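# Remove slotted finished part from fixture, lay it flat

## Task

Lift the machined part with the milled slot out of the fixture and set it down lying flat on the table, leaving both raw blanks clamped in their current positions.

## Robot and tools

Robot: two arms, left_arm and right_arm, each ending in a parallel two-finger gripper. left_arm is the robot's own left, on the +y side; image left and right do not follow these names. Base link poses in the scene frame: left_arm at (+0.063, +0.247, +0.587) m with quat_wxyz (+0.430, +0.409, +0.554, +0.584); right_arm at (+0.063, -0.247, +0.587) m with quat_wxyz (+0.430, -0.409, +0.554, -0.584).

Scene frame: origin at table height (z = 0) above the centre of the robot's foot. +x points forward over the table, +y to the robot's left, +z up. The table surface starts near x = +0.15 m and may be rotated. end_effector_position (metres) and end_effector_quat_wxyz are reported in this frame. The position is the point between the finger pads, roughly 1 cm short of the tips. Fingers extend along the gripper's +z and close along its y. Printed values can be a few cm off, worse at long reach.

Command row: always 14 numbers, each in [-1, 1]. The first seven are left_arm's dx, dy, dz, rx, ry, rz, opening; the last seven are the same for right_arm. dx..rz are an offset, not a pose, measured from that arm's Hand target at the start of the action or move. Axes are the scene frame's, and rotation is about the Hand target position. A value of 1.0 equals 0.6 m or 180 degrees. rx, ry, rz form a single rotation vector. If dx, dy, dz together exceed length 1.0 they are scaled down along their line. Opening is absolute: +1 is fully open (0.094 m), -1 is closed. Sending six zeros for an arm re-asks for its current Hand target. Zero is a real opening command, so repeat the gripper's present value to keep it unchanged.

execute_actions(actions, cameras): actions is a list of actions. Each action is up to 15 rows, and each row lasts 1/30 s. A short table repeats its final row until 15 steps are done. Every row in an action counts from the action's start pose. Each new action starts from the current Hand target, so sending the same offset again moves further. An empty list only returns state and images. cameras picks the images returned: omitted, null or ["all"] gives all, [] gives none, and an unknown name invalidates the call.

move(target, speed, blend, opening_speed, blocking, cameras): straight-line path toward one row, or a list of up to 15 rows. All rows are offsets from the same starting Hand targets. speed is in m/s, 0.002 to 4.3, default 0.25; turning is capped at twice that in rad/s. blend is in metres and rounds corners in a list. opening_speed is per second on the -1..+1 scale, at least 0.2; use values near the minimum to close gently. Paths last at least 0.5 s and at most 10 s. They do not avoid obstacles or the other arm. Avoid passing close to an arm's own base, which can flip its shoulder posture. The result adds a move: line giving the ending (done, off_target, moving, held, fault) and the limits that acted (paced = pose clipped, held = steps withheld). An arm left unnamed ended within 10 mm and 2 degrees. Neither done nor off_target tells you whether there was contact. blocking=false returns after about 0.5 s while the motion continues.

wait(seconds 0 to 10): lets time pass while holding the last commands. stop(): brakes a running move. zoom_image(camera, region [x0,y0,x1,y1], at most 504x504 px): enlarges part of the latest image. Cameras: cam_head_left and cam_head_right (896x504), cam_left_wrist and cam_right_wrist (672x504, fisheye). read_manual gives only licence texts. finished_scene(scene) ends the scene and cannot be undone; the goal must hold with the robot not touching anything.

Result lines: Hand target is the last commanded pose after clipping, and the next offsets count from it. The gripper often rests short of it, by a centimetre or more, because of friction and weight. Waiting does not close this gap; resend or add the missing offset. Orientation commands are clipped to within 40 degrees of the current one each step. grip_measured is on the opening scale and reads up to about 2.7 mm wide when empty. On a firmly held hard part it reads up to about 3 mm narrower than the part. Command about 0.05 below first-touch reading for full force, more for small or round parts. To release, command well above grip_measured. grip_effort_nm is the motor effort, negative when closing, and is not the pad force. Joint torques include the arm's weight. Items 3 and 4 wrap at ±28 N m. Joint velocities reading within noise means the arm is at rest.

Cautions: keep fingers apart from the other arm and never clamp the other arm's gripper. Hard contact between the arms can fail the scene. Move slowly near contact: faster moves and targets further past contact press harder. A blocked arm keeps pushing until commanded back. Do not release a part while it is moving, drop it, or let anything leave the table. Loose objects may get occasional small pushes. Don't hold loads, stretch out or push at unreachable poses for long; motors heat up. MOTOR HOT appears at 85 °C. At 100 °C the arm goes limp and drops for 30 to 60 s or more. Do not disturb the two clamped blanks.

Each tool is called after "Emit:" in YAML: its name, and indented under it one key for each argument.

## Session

Emit:
execute_actions:
  actions: []

Emit:
zoom_image:
  camera: "cam_head_left"
  region: [350, 150, 750, 450]

Scene clock: 0.00 s.
left_arm: end_effector_position=(+0.3344, +0.5229, +0.1996) grip_measured=+1.000 grip_effort_nm=n/a end_effector_quat_wxyz=(+0.101, -0.282, +0.932, +0.202) | right_arm: end_effector_position=(+0.3964, -0.8635, +0.1774) grip_measured=+1.000 grip_effort_nm=n/a end_effector_quat_wxyz=(+0.162, +0.525, +0.835, -0.016)
Joint positions: left_arm=[-1.132 1.012 0.446 0.72 0.03 -0.313 0.094] | right_arm=[0.521 1.613 1.35 0.674 -0.891 1.16 0.094]
Joint velocities: within noise
Joint torques (N m): no reading
Motor temperatures (°C): left_arm=[28 25 27 25 25 25 25] | right_arm=[29 28 29 24 27 27 24]
Heat: left arm: hottest waist 28 °C; right arm: hottest waist 29 °C.
Hand target: left_arm +0.3324, +0.5223, +0.2024; +0.103, -0.284, +0.931, +0.204 | right_arm +0.3954, -0.8613, +0.1732; +0.162, +0.523, +0.837, -0.014
Tool commands: left_gripper/opening=+1.0 right_gripper/opening=+1.0

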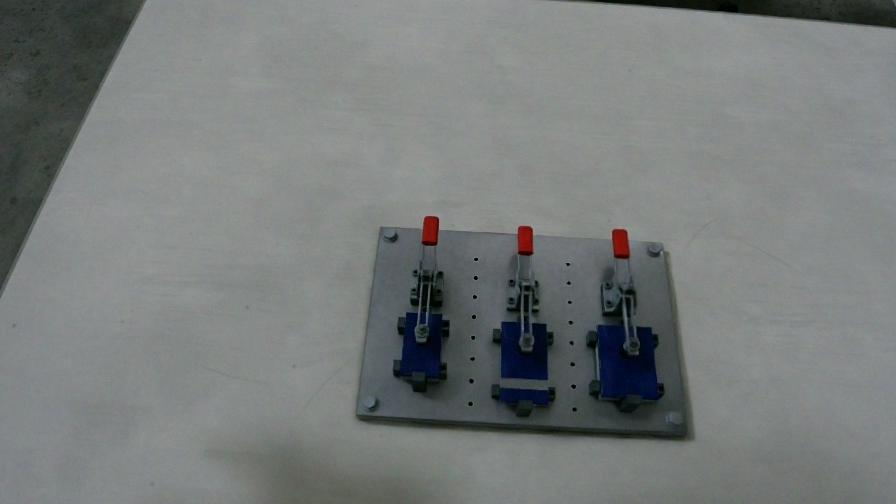

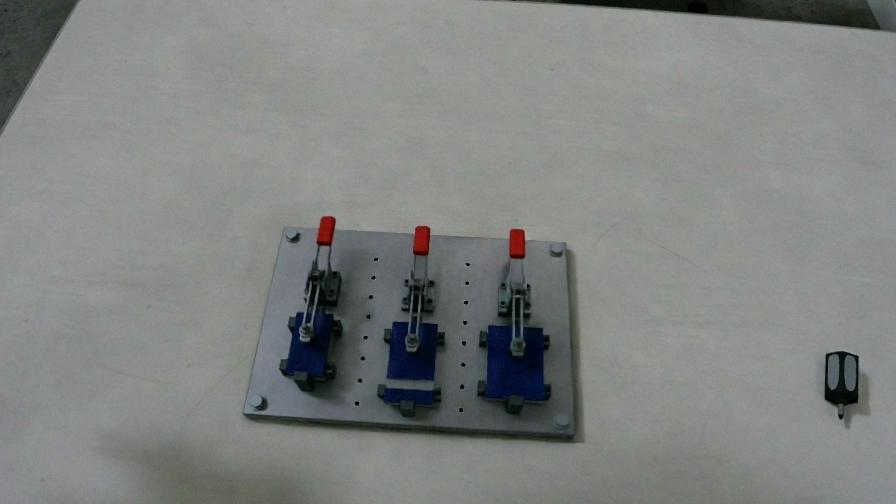

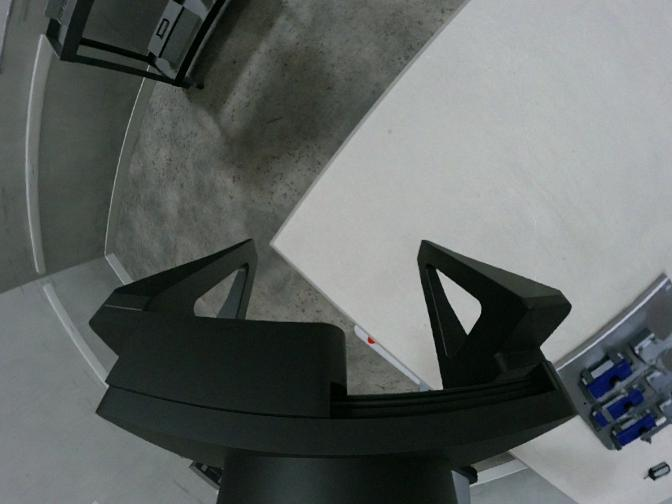

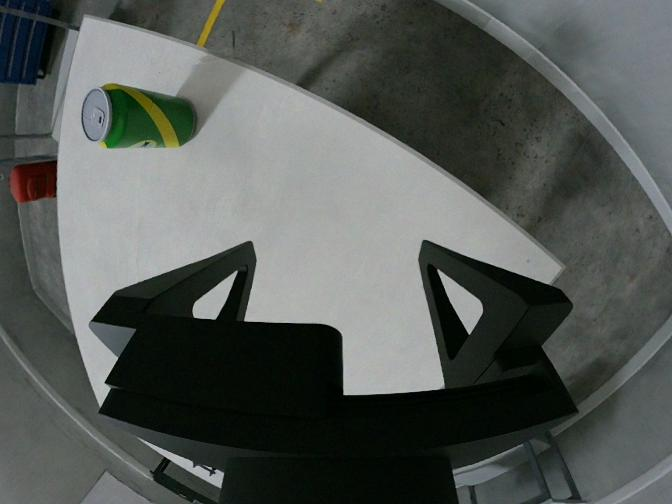

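Scaled by 1.260 from the camera's 896x504 image, which has a finer 1280x720 frame.

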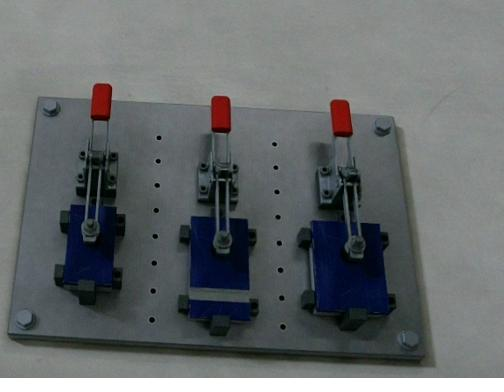

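Emit:
move:
  target: [0.3243,-0.9305,-0.1373,-0.1707,0.222,-0.1689,0.1,0,0,0,0,0,0,1]
  speed: 0.35
  cameras: ["cam_left_wrist","cam_head_left"]

Emit:
zoom_image:
  camera: "cam_left_wrist"
  region: [240, 120, 440, 320]

Scene clock: 24.87 s.
left_arm: end_effector_position=(+0.5345, -0.0270, +0.1180) grip_measured=+0.102 grip_effort_nm=-0.134 end_effector_quat_wxyz=(-0.234, +0.029, +0.972, +0.012) | right_arm: end_effector_position=(+0.3964, -0.8635, +0.1774) grip_measured=+1.000 grip_effort_nm=-0.002 end_effector_quat_wxyz=(+0.162, +0.525, +0.835, -0.016)
Joint positions: left_arm=[-2.474 1.645 1.587 -0.802 -0.905 -0.327 0.052] | right_arm=[0.521 1.613 1.35 0.674 -0.891 1.16 0.094]
Joint velocities: within noise
Joint torques (N m): left_arm=[-11.93 -9.82 0.76 -0.95 0.07 -0.27] | right_arm=[-14.86 -6.12 -0.68 0.85 0.25 0]
Motor temperatures (°C): left_arm=[28 25 27 25 25 25 25] | right_arm=[30 29 29 24 27 27 24]
Heat: left arm: hottest waist 28 °C; right arm: hottest waist 30 °C.
Hand target: left_arm +0.5270, -0.0360, +0.1200; -0.242, +0.031, +0.970, +0.008 | right_arm +0.3954, -0.8613, +0.1732; +0.162, +0.523, +0.837, -0.014
Off the commanded pose: left_arm 0.012 m, 1 deg | right_arm 0.005 m, 0 deg.
move: off_target (left_arm)
Images, in order (width x height): cam_head_left 896x504, cam_left_wrist 672x504.

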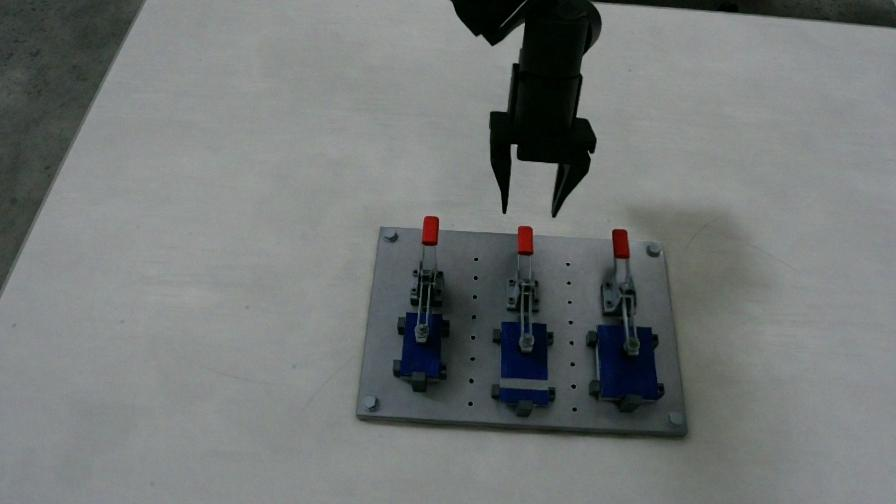

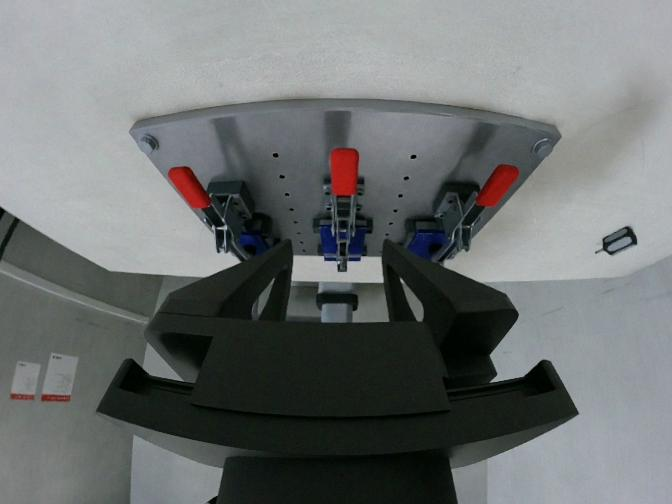

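Scaled by 2.520 from the camera's 672x504 image, which has a finer 960x720 frame.

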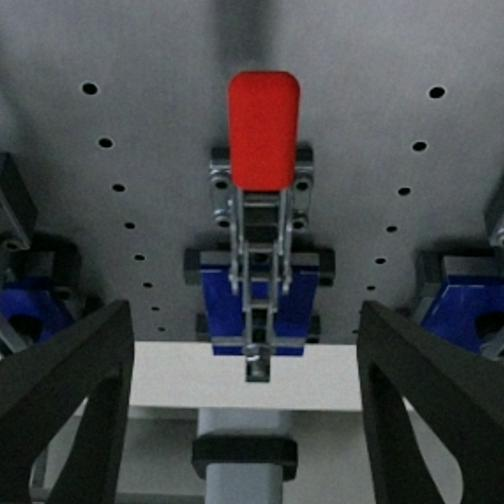

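Emit:
move:
  target:
    - [0.0017,0.0042,-0.1333,0,0,0,0.1,0,0,0,0,0,0,1]
    - [0.0017,0.0042,-0.1333,0,0,0,-0.7,0,0,0,0,0,0,1]
    - [-0.0046,0.0046,-0.1035,-0.007,-0.111,0,-0.7,0,0,0,0,0,0,1]
    - [-0.0191,0.0055,-0.0783,-0.014,-0.222,0,-0.7,0,0,0,0,0,0,1]
    - [-0.0373,0.0067,-0.0611,-0.0203,-0.321,0,-0.7,0,0,0,0,0,0,1]
  speed: [0.15,0.1,0.14,0.14,0.14]
  blend: [0,0,0.004,0.004,0]
  opening_speed: 1.2
  cameras: ["cam_left_wrist","cam_head_left"]

Emit:
zoom_image:
  camera: "cam_head_left"
  region: [450, 200, 610, 430]

Scene clock: 59.93 s.
left_arm: end_effector_position=(+0.5108, -0.0318, +0.0784) grip_measured=-0.644 grip_effort_nm=-1.038 end_effector_quat_wxyz=(+0.250, +0.016, +0.968, -0.006) | right_arm: end_effector_position=(+0.3964, -0.8635, +0.1774) grip_measured=+1.000 grip_effort_nm=-0.002 end_effector_quat_wxyz=(+0.162, +0.525, +0.835, -0.016)
Joint positions: left_arm=[-2.354 1.834 1.063 1.272 -0.545 0.644 0.017] | right_arm=[0.521 1.613 1.35 0.674 -0.891 1.16 0.094]
Joint velocities: within noise
Joint torques (N m): left_arm=[-10.11 -8.53 -3.47 1.66 0.53 0.22] | right_arm=[-14.92 -6.18 -0.66 0.83 0.26 0]
Motor temperatures (°C): left_arm=[30 26 27 25 25 25 25] | right_arm=[31 29 29 24 27 27 24]
Heat: left arm: hottest waist 30 °C; right arm: hottest waist 31 °C.
Hand target: left_arm +0.5046, -0.0320, +0.0834; +0.257, +0.031, +0.966, -0.008 | right_arm +0.3954, -0.8613, +0.1732; +0.162, +0.523, +0.837, -0.014
Off the commanded pose: left_arm 0.008 m, 2 deg | right_arm 0.005 m, 0 deg.
move: done
Images, in order (width x height): cam_head_left 896x504, cam_left_wrist 672x504.

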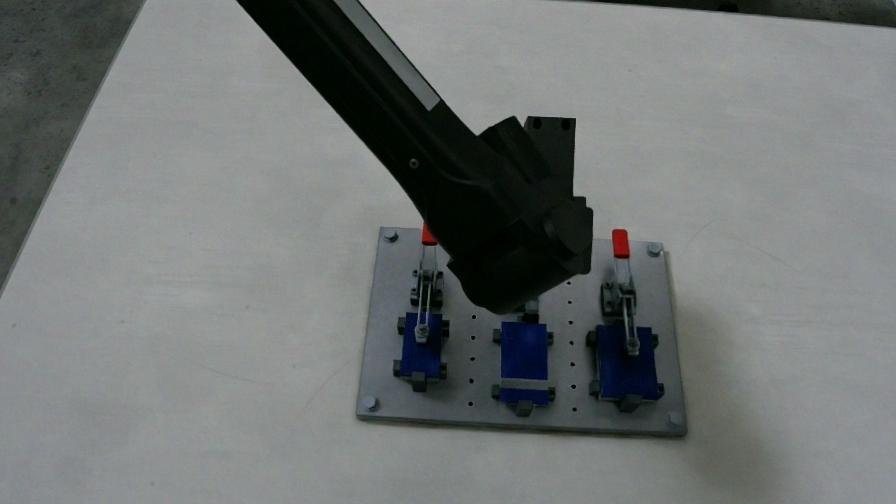

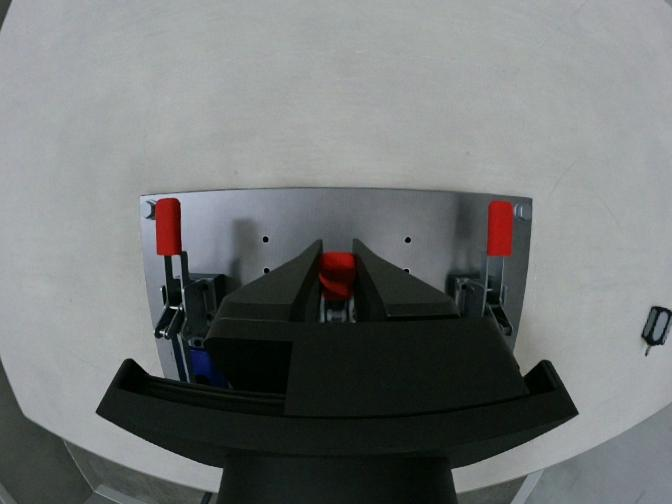

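Scaled by 2.191 from the camera's 896x504 image, which has a finer 1280x720 frame.

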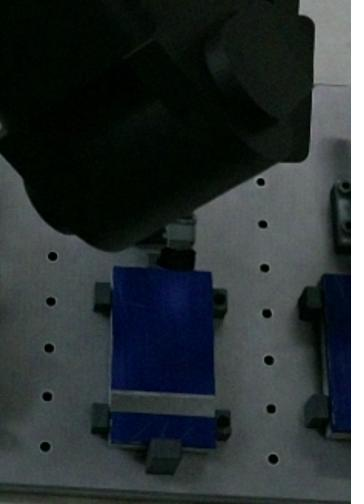

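Emit:
move:
  target:
    - [0.006,0,-0.003,0,0,0,-0.7,0,0,0,0,0,0,1]
    - [0.006,0,-0.003,0,0,0,-0.15,0,0,0,0,0,0,1]
    - [0.006,0,0.125,0,0,0,-0.15,0,0,0,0,0,0,1]
    - [-0.2093,0.0058,0.11,0.004,0.0633,0,-0.15,0,0,0,0,0,0,1]
    - [-0.2093,0.0058,0.0027,0.004,0.0633,0,0.4,0,0,0,0,0,0,1]
  speed: [0.1,0.1,0.2,0.3,0.2]
  blend: [0,0,0.02,0.02,0]
  cameras: ["cam_left_wrist"]

Emit:
zoom_image:
  camera: "cam_left_wrist"
  region: [240, 160, 440, 320]

Scene clock: 78.93 s.
left_arm: end_effector_position=(+0.3854, -0.0244, +0.0869) grip_measured=+0.397 grip_effort_nm=0.115 end_effector_quat_wxyz=(+0.163, +0.035, +0.986, +0.002) | right_arm: end_effector_position=(+0.3964, -0.8635, +0.1774) grip_measured=+1.000 grip_effort_nm=0.002 end_effector_quat_wxyz=(+0.162, +0.525, +0.835, -0.016)
Joint positions: left_arm=[-2.342 1.925 0.892 1.358 -0.639 0.581 0.066] | right_arm=[0.521 1.613 1.35 0.674 -0.891 1.16 0.094]
Joint velocities: within noise
Joint torques (N m): left_arm=[-9.41 -6.07 -2.78 0.29 0.15 -0.25] | right_arm=[-14.86 -6.18 -0.72 0.84 0.26 0]
Motor temperatures (°C): left_arm=[30 26 27 25 26 25 26] | right_arm=[31 29 29 24 27 27 24]
Heat: left arm: hottest waist 30 °C; right arm: hottest waist 31 °C.
Hand target: left_arm +0.3789, -0.0285, +0.0850; +0.160, +0.031, +0.987, -0.005 | right_arm +0.3954, -0.8613, +0.1732; +0.162, +0.523, +0.837, -0.014
Off the commanded pose: left_arm 0.008 m, 1 deg | right_arm 0.005 m, 0 deg.
move: done
Images, in order (width x height): cam_left_wrist 672x504.

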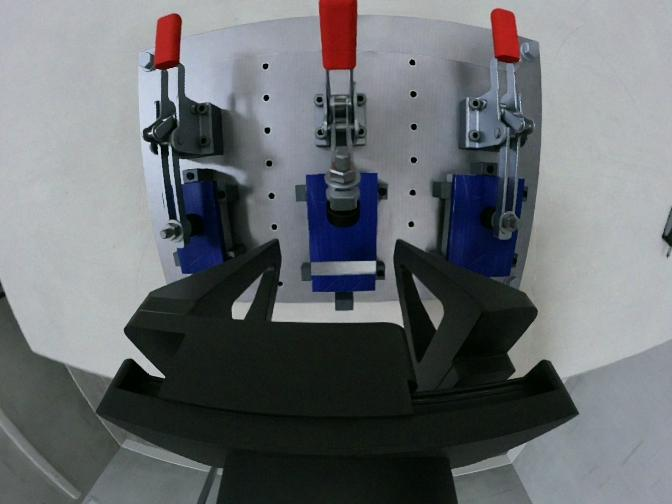

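Scaled by 2.520 from the camera's 672x504 image, which has a finer 960x720 frame.

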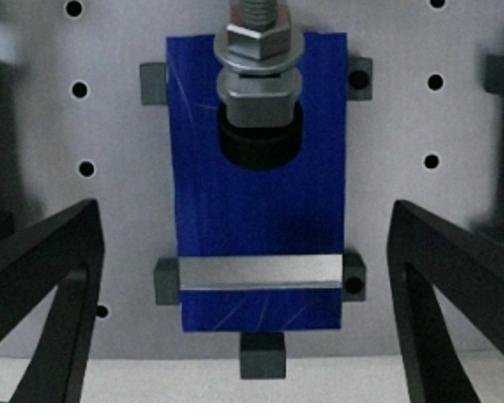

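Emit:
move:
  target:
    - [-0.001,-0.0005,-0.0925,0,0,0.003,0.4,0,0,0,0,0,0,1]
    - [-0.001,-0.0005,-0.0925,0,0,0.003,-0.1,0,0,0,0,0,0,1]
  speed: [0.12,0.1]
  opening_speed: 1.0
  cameras: ["cam_left_wrist"]

Scene clock: 103.20 s.
left_arm: end_effector_position=(+0.3859, -0.0280, +0.0328) grip_measured=+0.070 grip_effort_nm=-1.038 end_effector_quat_wxyz=(+0.165, +0.030, +0.986, -0.001) | right_arm: end_effector_position=(+0.3964, -0.8635, +0.1774) grip_measured=+1.000 grip_effort_nm=-0.002 end_effector_quat_wxyz=(+0.162, +0.525, +0.835, -0.016)
Joint positions: left_arm=[-2.273 1.995 1.02 1.285 -0.568 0.544 0.05] | right_arm=[0.521 1.613 1.35 0.674 -0.891 1.16 0.094]
Joint velocities: within noise
Joint torques (N m): left_arm=[-9.29 -6.24 -2.86 0.38 0.03 -0.24] | right_arm=[-14.92 -6.12 -0.69 0.81 0.26 0]
Motor temperatures (°C): left_arm=[30 25 27 25 25 25 25] | right_arm=[31 29 29 24 27 27 24]
Heat: left arm: hottest waist 30 °C; right arm: hottest waist 31 °C.
Hand target: left_arm +0.3785, -0.0288, +0.0295; +0.160, +0.027, +0.987, -0.004 | right_arm +0.3954, -0.8613, +0.1732; +0.162, +0.523, +0.837, -0.014
Off the commanded pose: left_arm 0.008 m, 1 deg | right_arm 0.005 m, 0 deg.
move: done
Images, in order (width x height): cam_left_wrist 672x504.

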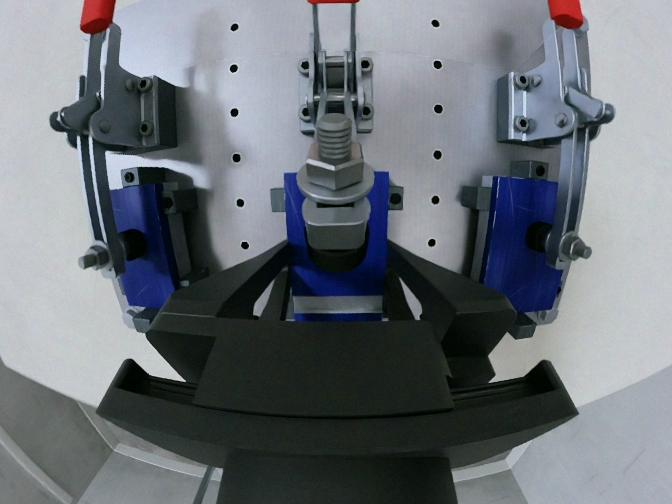

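Emit:
move:
  target:
    - [0,0,0.075,0,0,0,-0.1,0,0,0,0,0,0,1]
    - [-0.117,0.007,0.085,0,0,0,-0.1,0,0,0,0,0,0,1]
    - [-0.117,0.007,0.23,0,0,0,-0.1,0,0,0,0,0,0,1]
    - [0.011,0.5147,0.22,0,0,0,-0.1,0,0,0,0,0,0,1]
    - [0.011,0.5147,-0.002,0,0,0,-0.1,0,0,0,0,0,0,1]
  speed: [0.08,0.12,0.2,0.28,0.18]
  blend: [0,0.02,0.04,0.04,0]
  cameras: ["cam_left_wrist","cam_head_left"]

Emit:
zoom_image:
  camera: "cam_head_left"
  region: [150, 250, 350, 420]

Scene clock: 117.03 s.
left_arm: end_effector_position=(+0.3925, +0.2800, +0.0309) grip_measured=+0.070 grip_effort_nm=-1.043 end_effector_quat_wxyz=(+0.166, +0.035, +0.985, +0.001) | right_arm: end_effector_position=(+0.3964, -0.8635, +0.1774) grip_measured=+1.000 grip_effort_nm=-0.002 end_effector_quat_wxyz=(+0.162, +0.525, +0.835, -0.016)
Joint positions: left_arm=[-1.686 1.541 0.719 1.087 -0.005 0.384 0.05] | right_arm=[0.521 1.613 1.35 0.674 -0.891 1.16 0.094]
Joint velocities: within noise
Joint torques (N m): left_arm=[-0.44 -10.17 -3.54 0.5 0.13 -0.25] | right_arm=[-14.8 -6.07 -0.65 0.84 0.26 0]
Motor temperatures (°C): left_arm=[30 25 27 25 25 25 26] | right_arm=[31 29 29 24 27 27 24]
Heat: left arm: hottest waist 30 °C; right arm: hottest waist 31 °C.
Hand target: left_arm +0.3850, +0.2799, +0.0283; +0.160, +0.027, +0.987, -0.004 | right_arm +0.3954, -0.8613, +0.1732; +0.162, +0.523, +0.837, -0.014
Off the commanded pose: left_arm 0.008 m, 1 deg | right_arm 0.005 m, 0 deg.
move: done
Images, in order (width x height): cam_head_left 896x504, cam_left_wrist 672x504.

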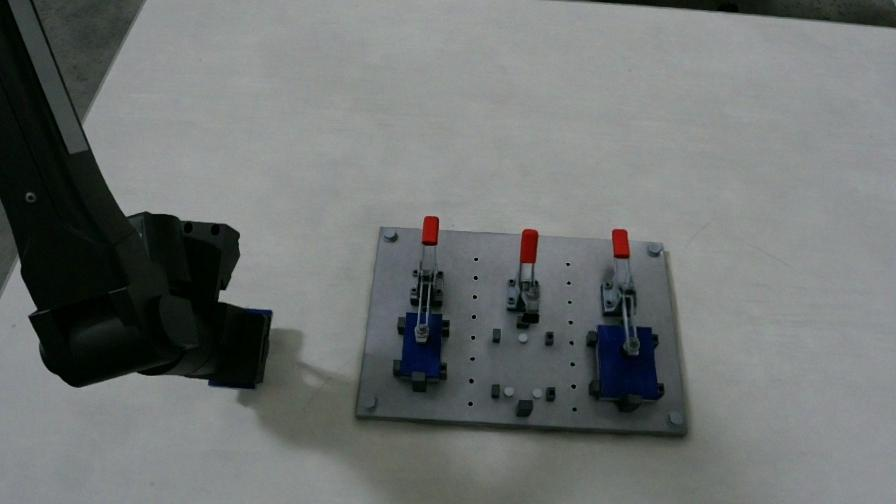

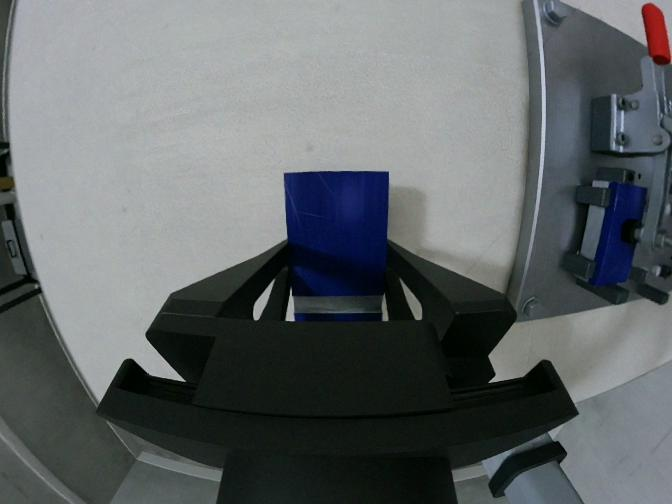

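Scaled by 2.520 from the camera's 896x504 image, which has a finer 1280x720 frame.

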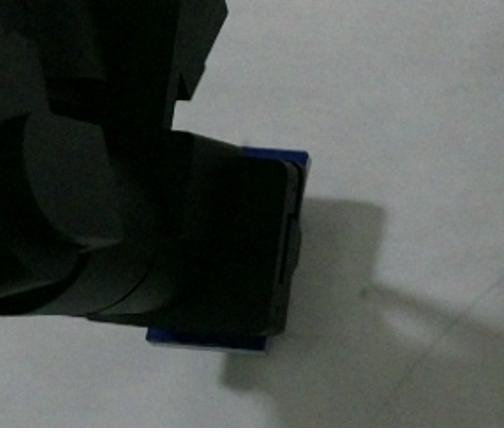

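Emit:
move:
  target:
    - [0,0,-0.02,0,0,0,-0.1,0,0,0,0,0,0,1]
    - [0,0,-0.034,0,0,0,-0.1,0,0,0,0,0,0,1]
  speed: [0.05,0.015]
  cameras: ["cam_left_wrist","cam_head_left"]

Scene clock: 122.97 s.
left_arm: end_effector_position=(+0.3937, +0.2795, +0.0110) grip_measured=+0.070 grip_effort_nm=-1.043 end_effector_quat_wxyz=(+0.167, +0.035, +0.985, +0.000) | right_arm: end_effector_position=(+0.3964, -0.8635, +0.1774) grip_measured=+1.000 grip_effort_nm=0.002 end_effector_quat_wxyz=(+0.162, +0.525, +0.835, -0.016)
Joint positions: left_arm=[-1.682 1.586 0.774 1.078 0.001 0.383 0.05] | right_arm=[0.521 1.613 1.35 0.674 -0.891 1.16 0.094]
Joint velocities: within noise
Joint torques (N m): left_arm=[-0.44 -9.99 -3.43 0.5 0.14 -0.25] | right_arm=[-14.86 -6.07 -0.65 0.85 0.26 0]
Motor temperatures (°C): left_arm=[30 25 27 25 25 25 26] | right_arm=[31 29 29 24 27 27 24]
Heat: left arm: hottest waist 30 °C; right arm: hottest waist 31 °C.
Hand target: left_arm +0.3851, +0.2800, +0.0078; +0.160, +0.027, +0.987, -0.004 | right_arm +0.3954, -0.8613, +0.1732; +0.162, +0.523, +0.837, -0.014
Off the commanded pose: left_arm 0.009 m, 1 deg | right_arm 0.005 m, 0 deg.
move: done
Images, in order (width x height): cam_head_left 896x504, cam_left_wrist 672x504.

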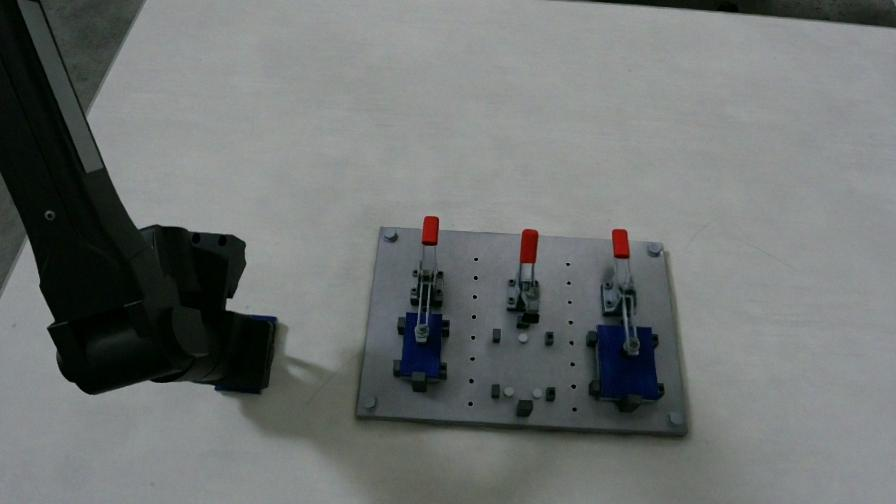

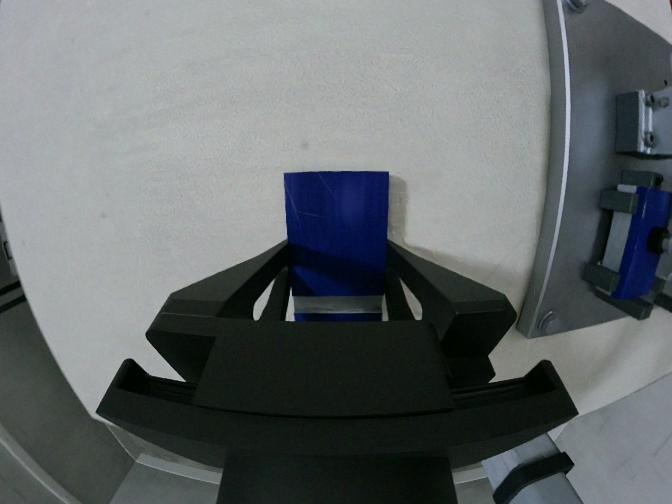

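Emit:
move:
  target:
    - [0,0,-0.007,0,0,0,-0.1,0,0,0,0,0,0,1]
  speed: [0.02]
  cameras: []

Scene clock: 129.10 s.
left_arm: end_effector_position=(+0.3934, +0.2796, +0.0106) grip_measured=+0.070 grip_effort_nm=-1.043 end_effector_quat_wxyz=(+0.167, +0.030, +0.985, -0.001) | right_arm: end_effector_position=(+0.3964, -0.8635, +0.1774) grip_measured=+1.000 grip_effort_nm=-0.002 end_effector_quat_wxyz=(+0.162, +0.525, +0.835, -0.016)
Joint positions: left_arm=[-1.681 1.587 0.775 1.078 0.003 0.374 0.05] | right_arm=[0.521 1.613 1.35 0.674 -0.891 1.16 0.094]
Joint velocities: within noise
Joint torques (N m): left_arm=[-0.38 -9.41 -2.7 0.43 0.12 -0.24] | right_arm=[-15.09 -6.07 -0.68 0.84 0.27 0]
Motor temperatures (°C): left_arm=[29 25 27 25 25 25 27] | right_arm=[31 29 29 24 27 27 24]
Heat: left arm: hottest waist 29 °C; right arm: hottest waist 31 °C.
Hand target: left_arm +0.3849, +0.2800, +0.0036; +0.160, +0.027, +0.987, -0.004 | right_arm +0.3954, -0.8613, +0.1732; +0.162, +0.523, +0.837, -0.014
Off the commanded pose: left_arm 0.011 m, 1 deg | right_arm 0.005 m, 0 deg.
move: off_target (left_arm)
No camera images: "cameras" was empty.

Emit:
move:
  target:
    - [0,0,0.003,0,0,0,-0.1,0,0,0,0,0,0,1]
    - [0,0,0.003,0,0,0,0.4,0,0,0,0,0,0,1]
    - [0,0,0.18,0,0,0,0.4,0,0,0,0,0,0,1]
  speed: [0.05,0.05,0.15]
  opening_speed: 0.5

Emit:
zoom_image:
  camera: "cam_left_wrist"
  region: [240, 120, 440, 320]

Emit:
zoom_image:
  camera: "cam_head_right"
  region: [90, 200, 590, 450]

Scene clock: 139.50 s.
left_arm: end_effector_position=(+0.3874, +0.2842, +0.0995) grip_measured=+0.398 grip_effort_nm=0.115 end_effector_quat_wxyz=(+0.159, +0.031, +0.987, +0.001) | right_arm: end_effector_position=(+0.3964, -0.8635, +0.1774) grip_measured=+1.000 grip_effort_nm=-0.002 end_effector_quat_wxyz=(+0.162, +0.525, +0.835, -0.016)
Joint positions: left_arm=[-1.696 1.362 0.536 1.078 -0.02 0.378 0.066] | right_arm=[0.521 1.613 1.35 0.674 -0.891 1.16 0.094]
Joint velocities: within noise
Joint torques (N m): left_arm=[-1.61 -12.75 -5.83 0.83 -0.19 -0.15] | right_arm=[-14.86 -6.18 -0.68 0.85 0.25 0]
Motor temperatures (°C): left_arm=[29 25 27 25 25 25 27] | right_arm=[31 29 29 24 27 27 24]
Heat: left arm: hottest waist 29 °C; right arm: hottest waist 31 °C.
Hand target: left_arm +0.3850, +0.2800, +0.1117; +0.160, +0.027, +0.987, -0.004 | right_arm +0.3954, -0.8613, +0.1732; +0.162, +0.523, +0.837, -0.014
Off the commanded pose: left_arm 0.013 m, 1 deg | right_arm 0.005 m, 0 deg.
move: off_target (left_arm)

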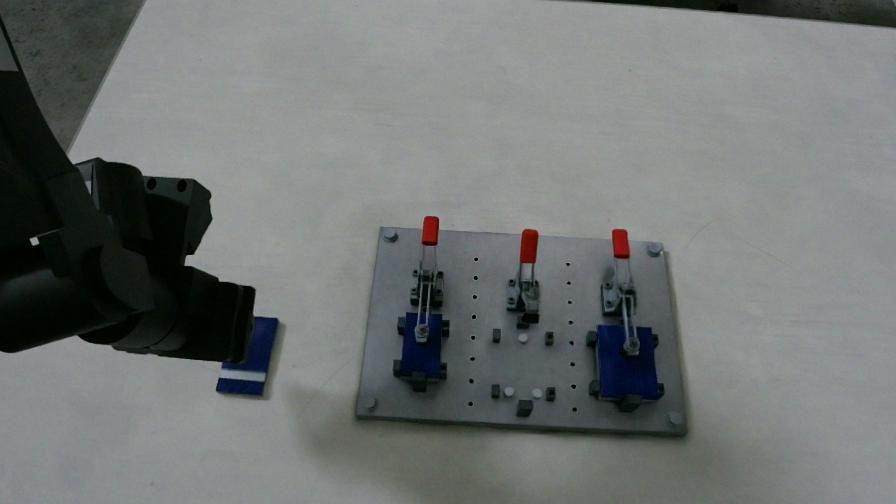

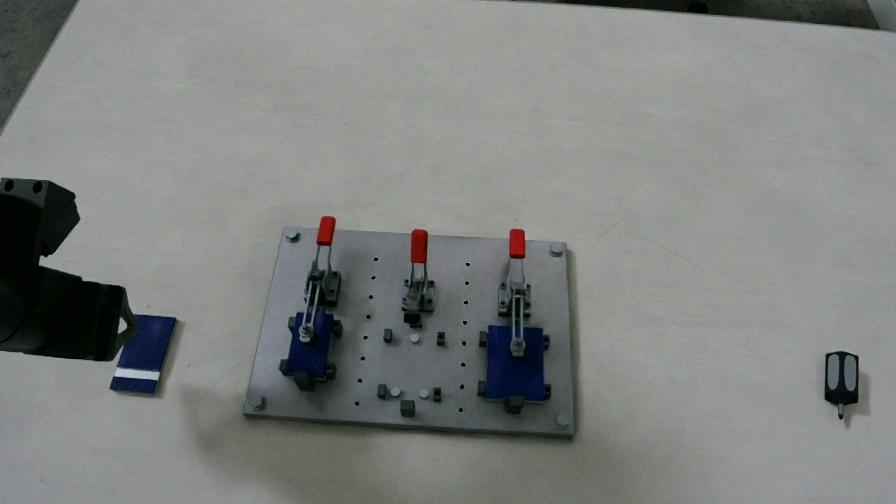

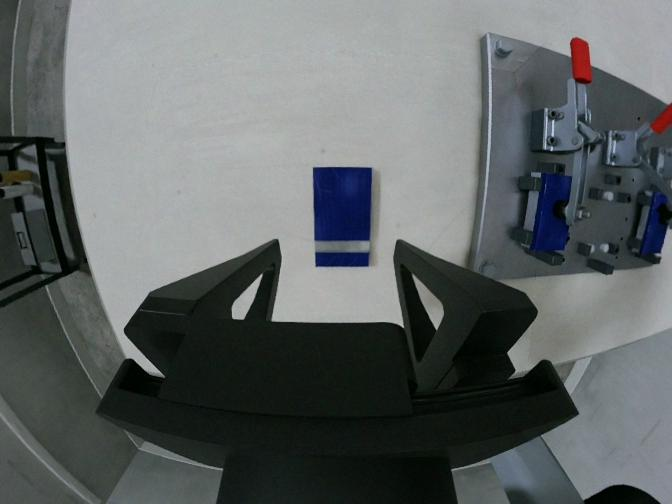

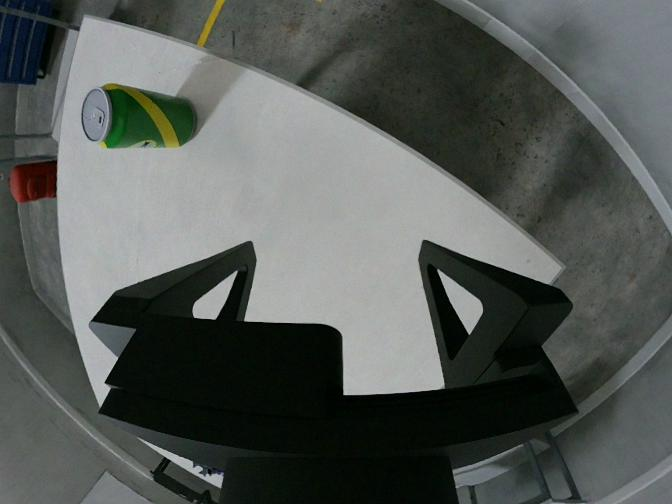

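Scaled by 2.520 from the camera's 672x504 image, which has a finer 960x720 frame.

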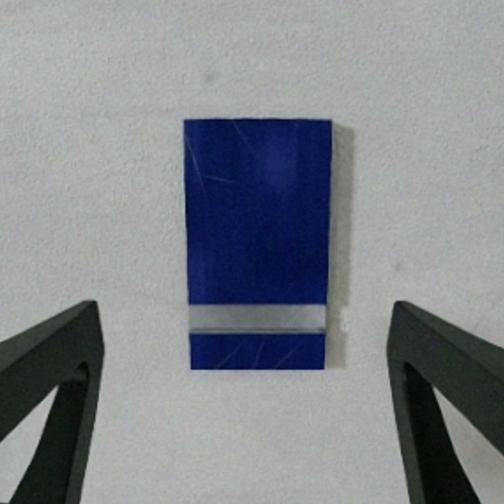

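Scaled by 1.008 from the camera's 896x504 image, which has a finer 1280x720 frame.

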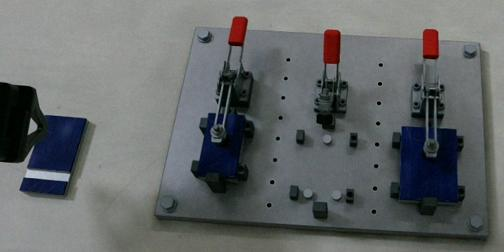

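Emit:
finished_scene:
  scene: 3

The scene is finished: the task was done.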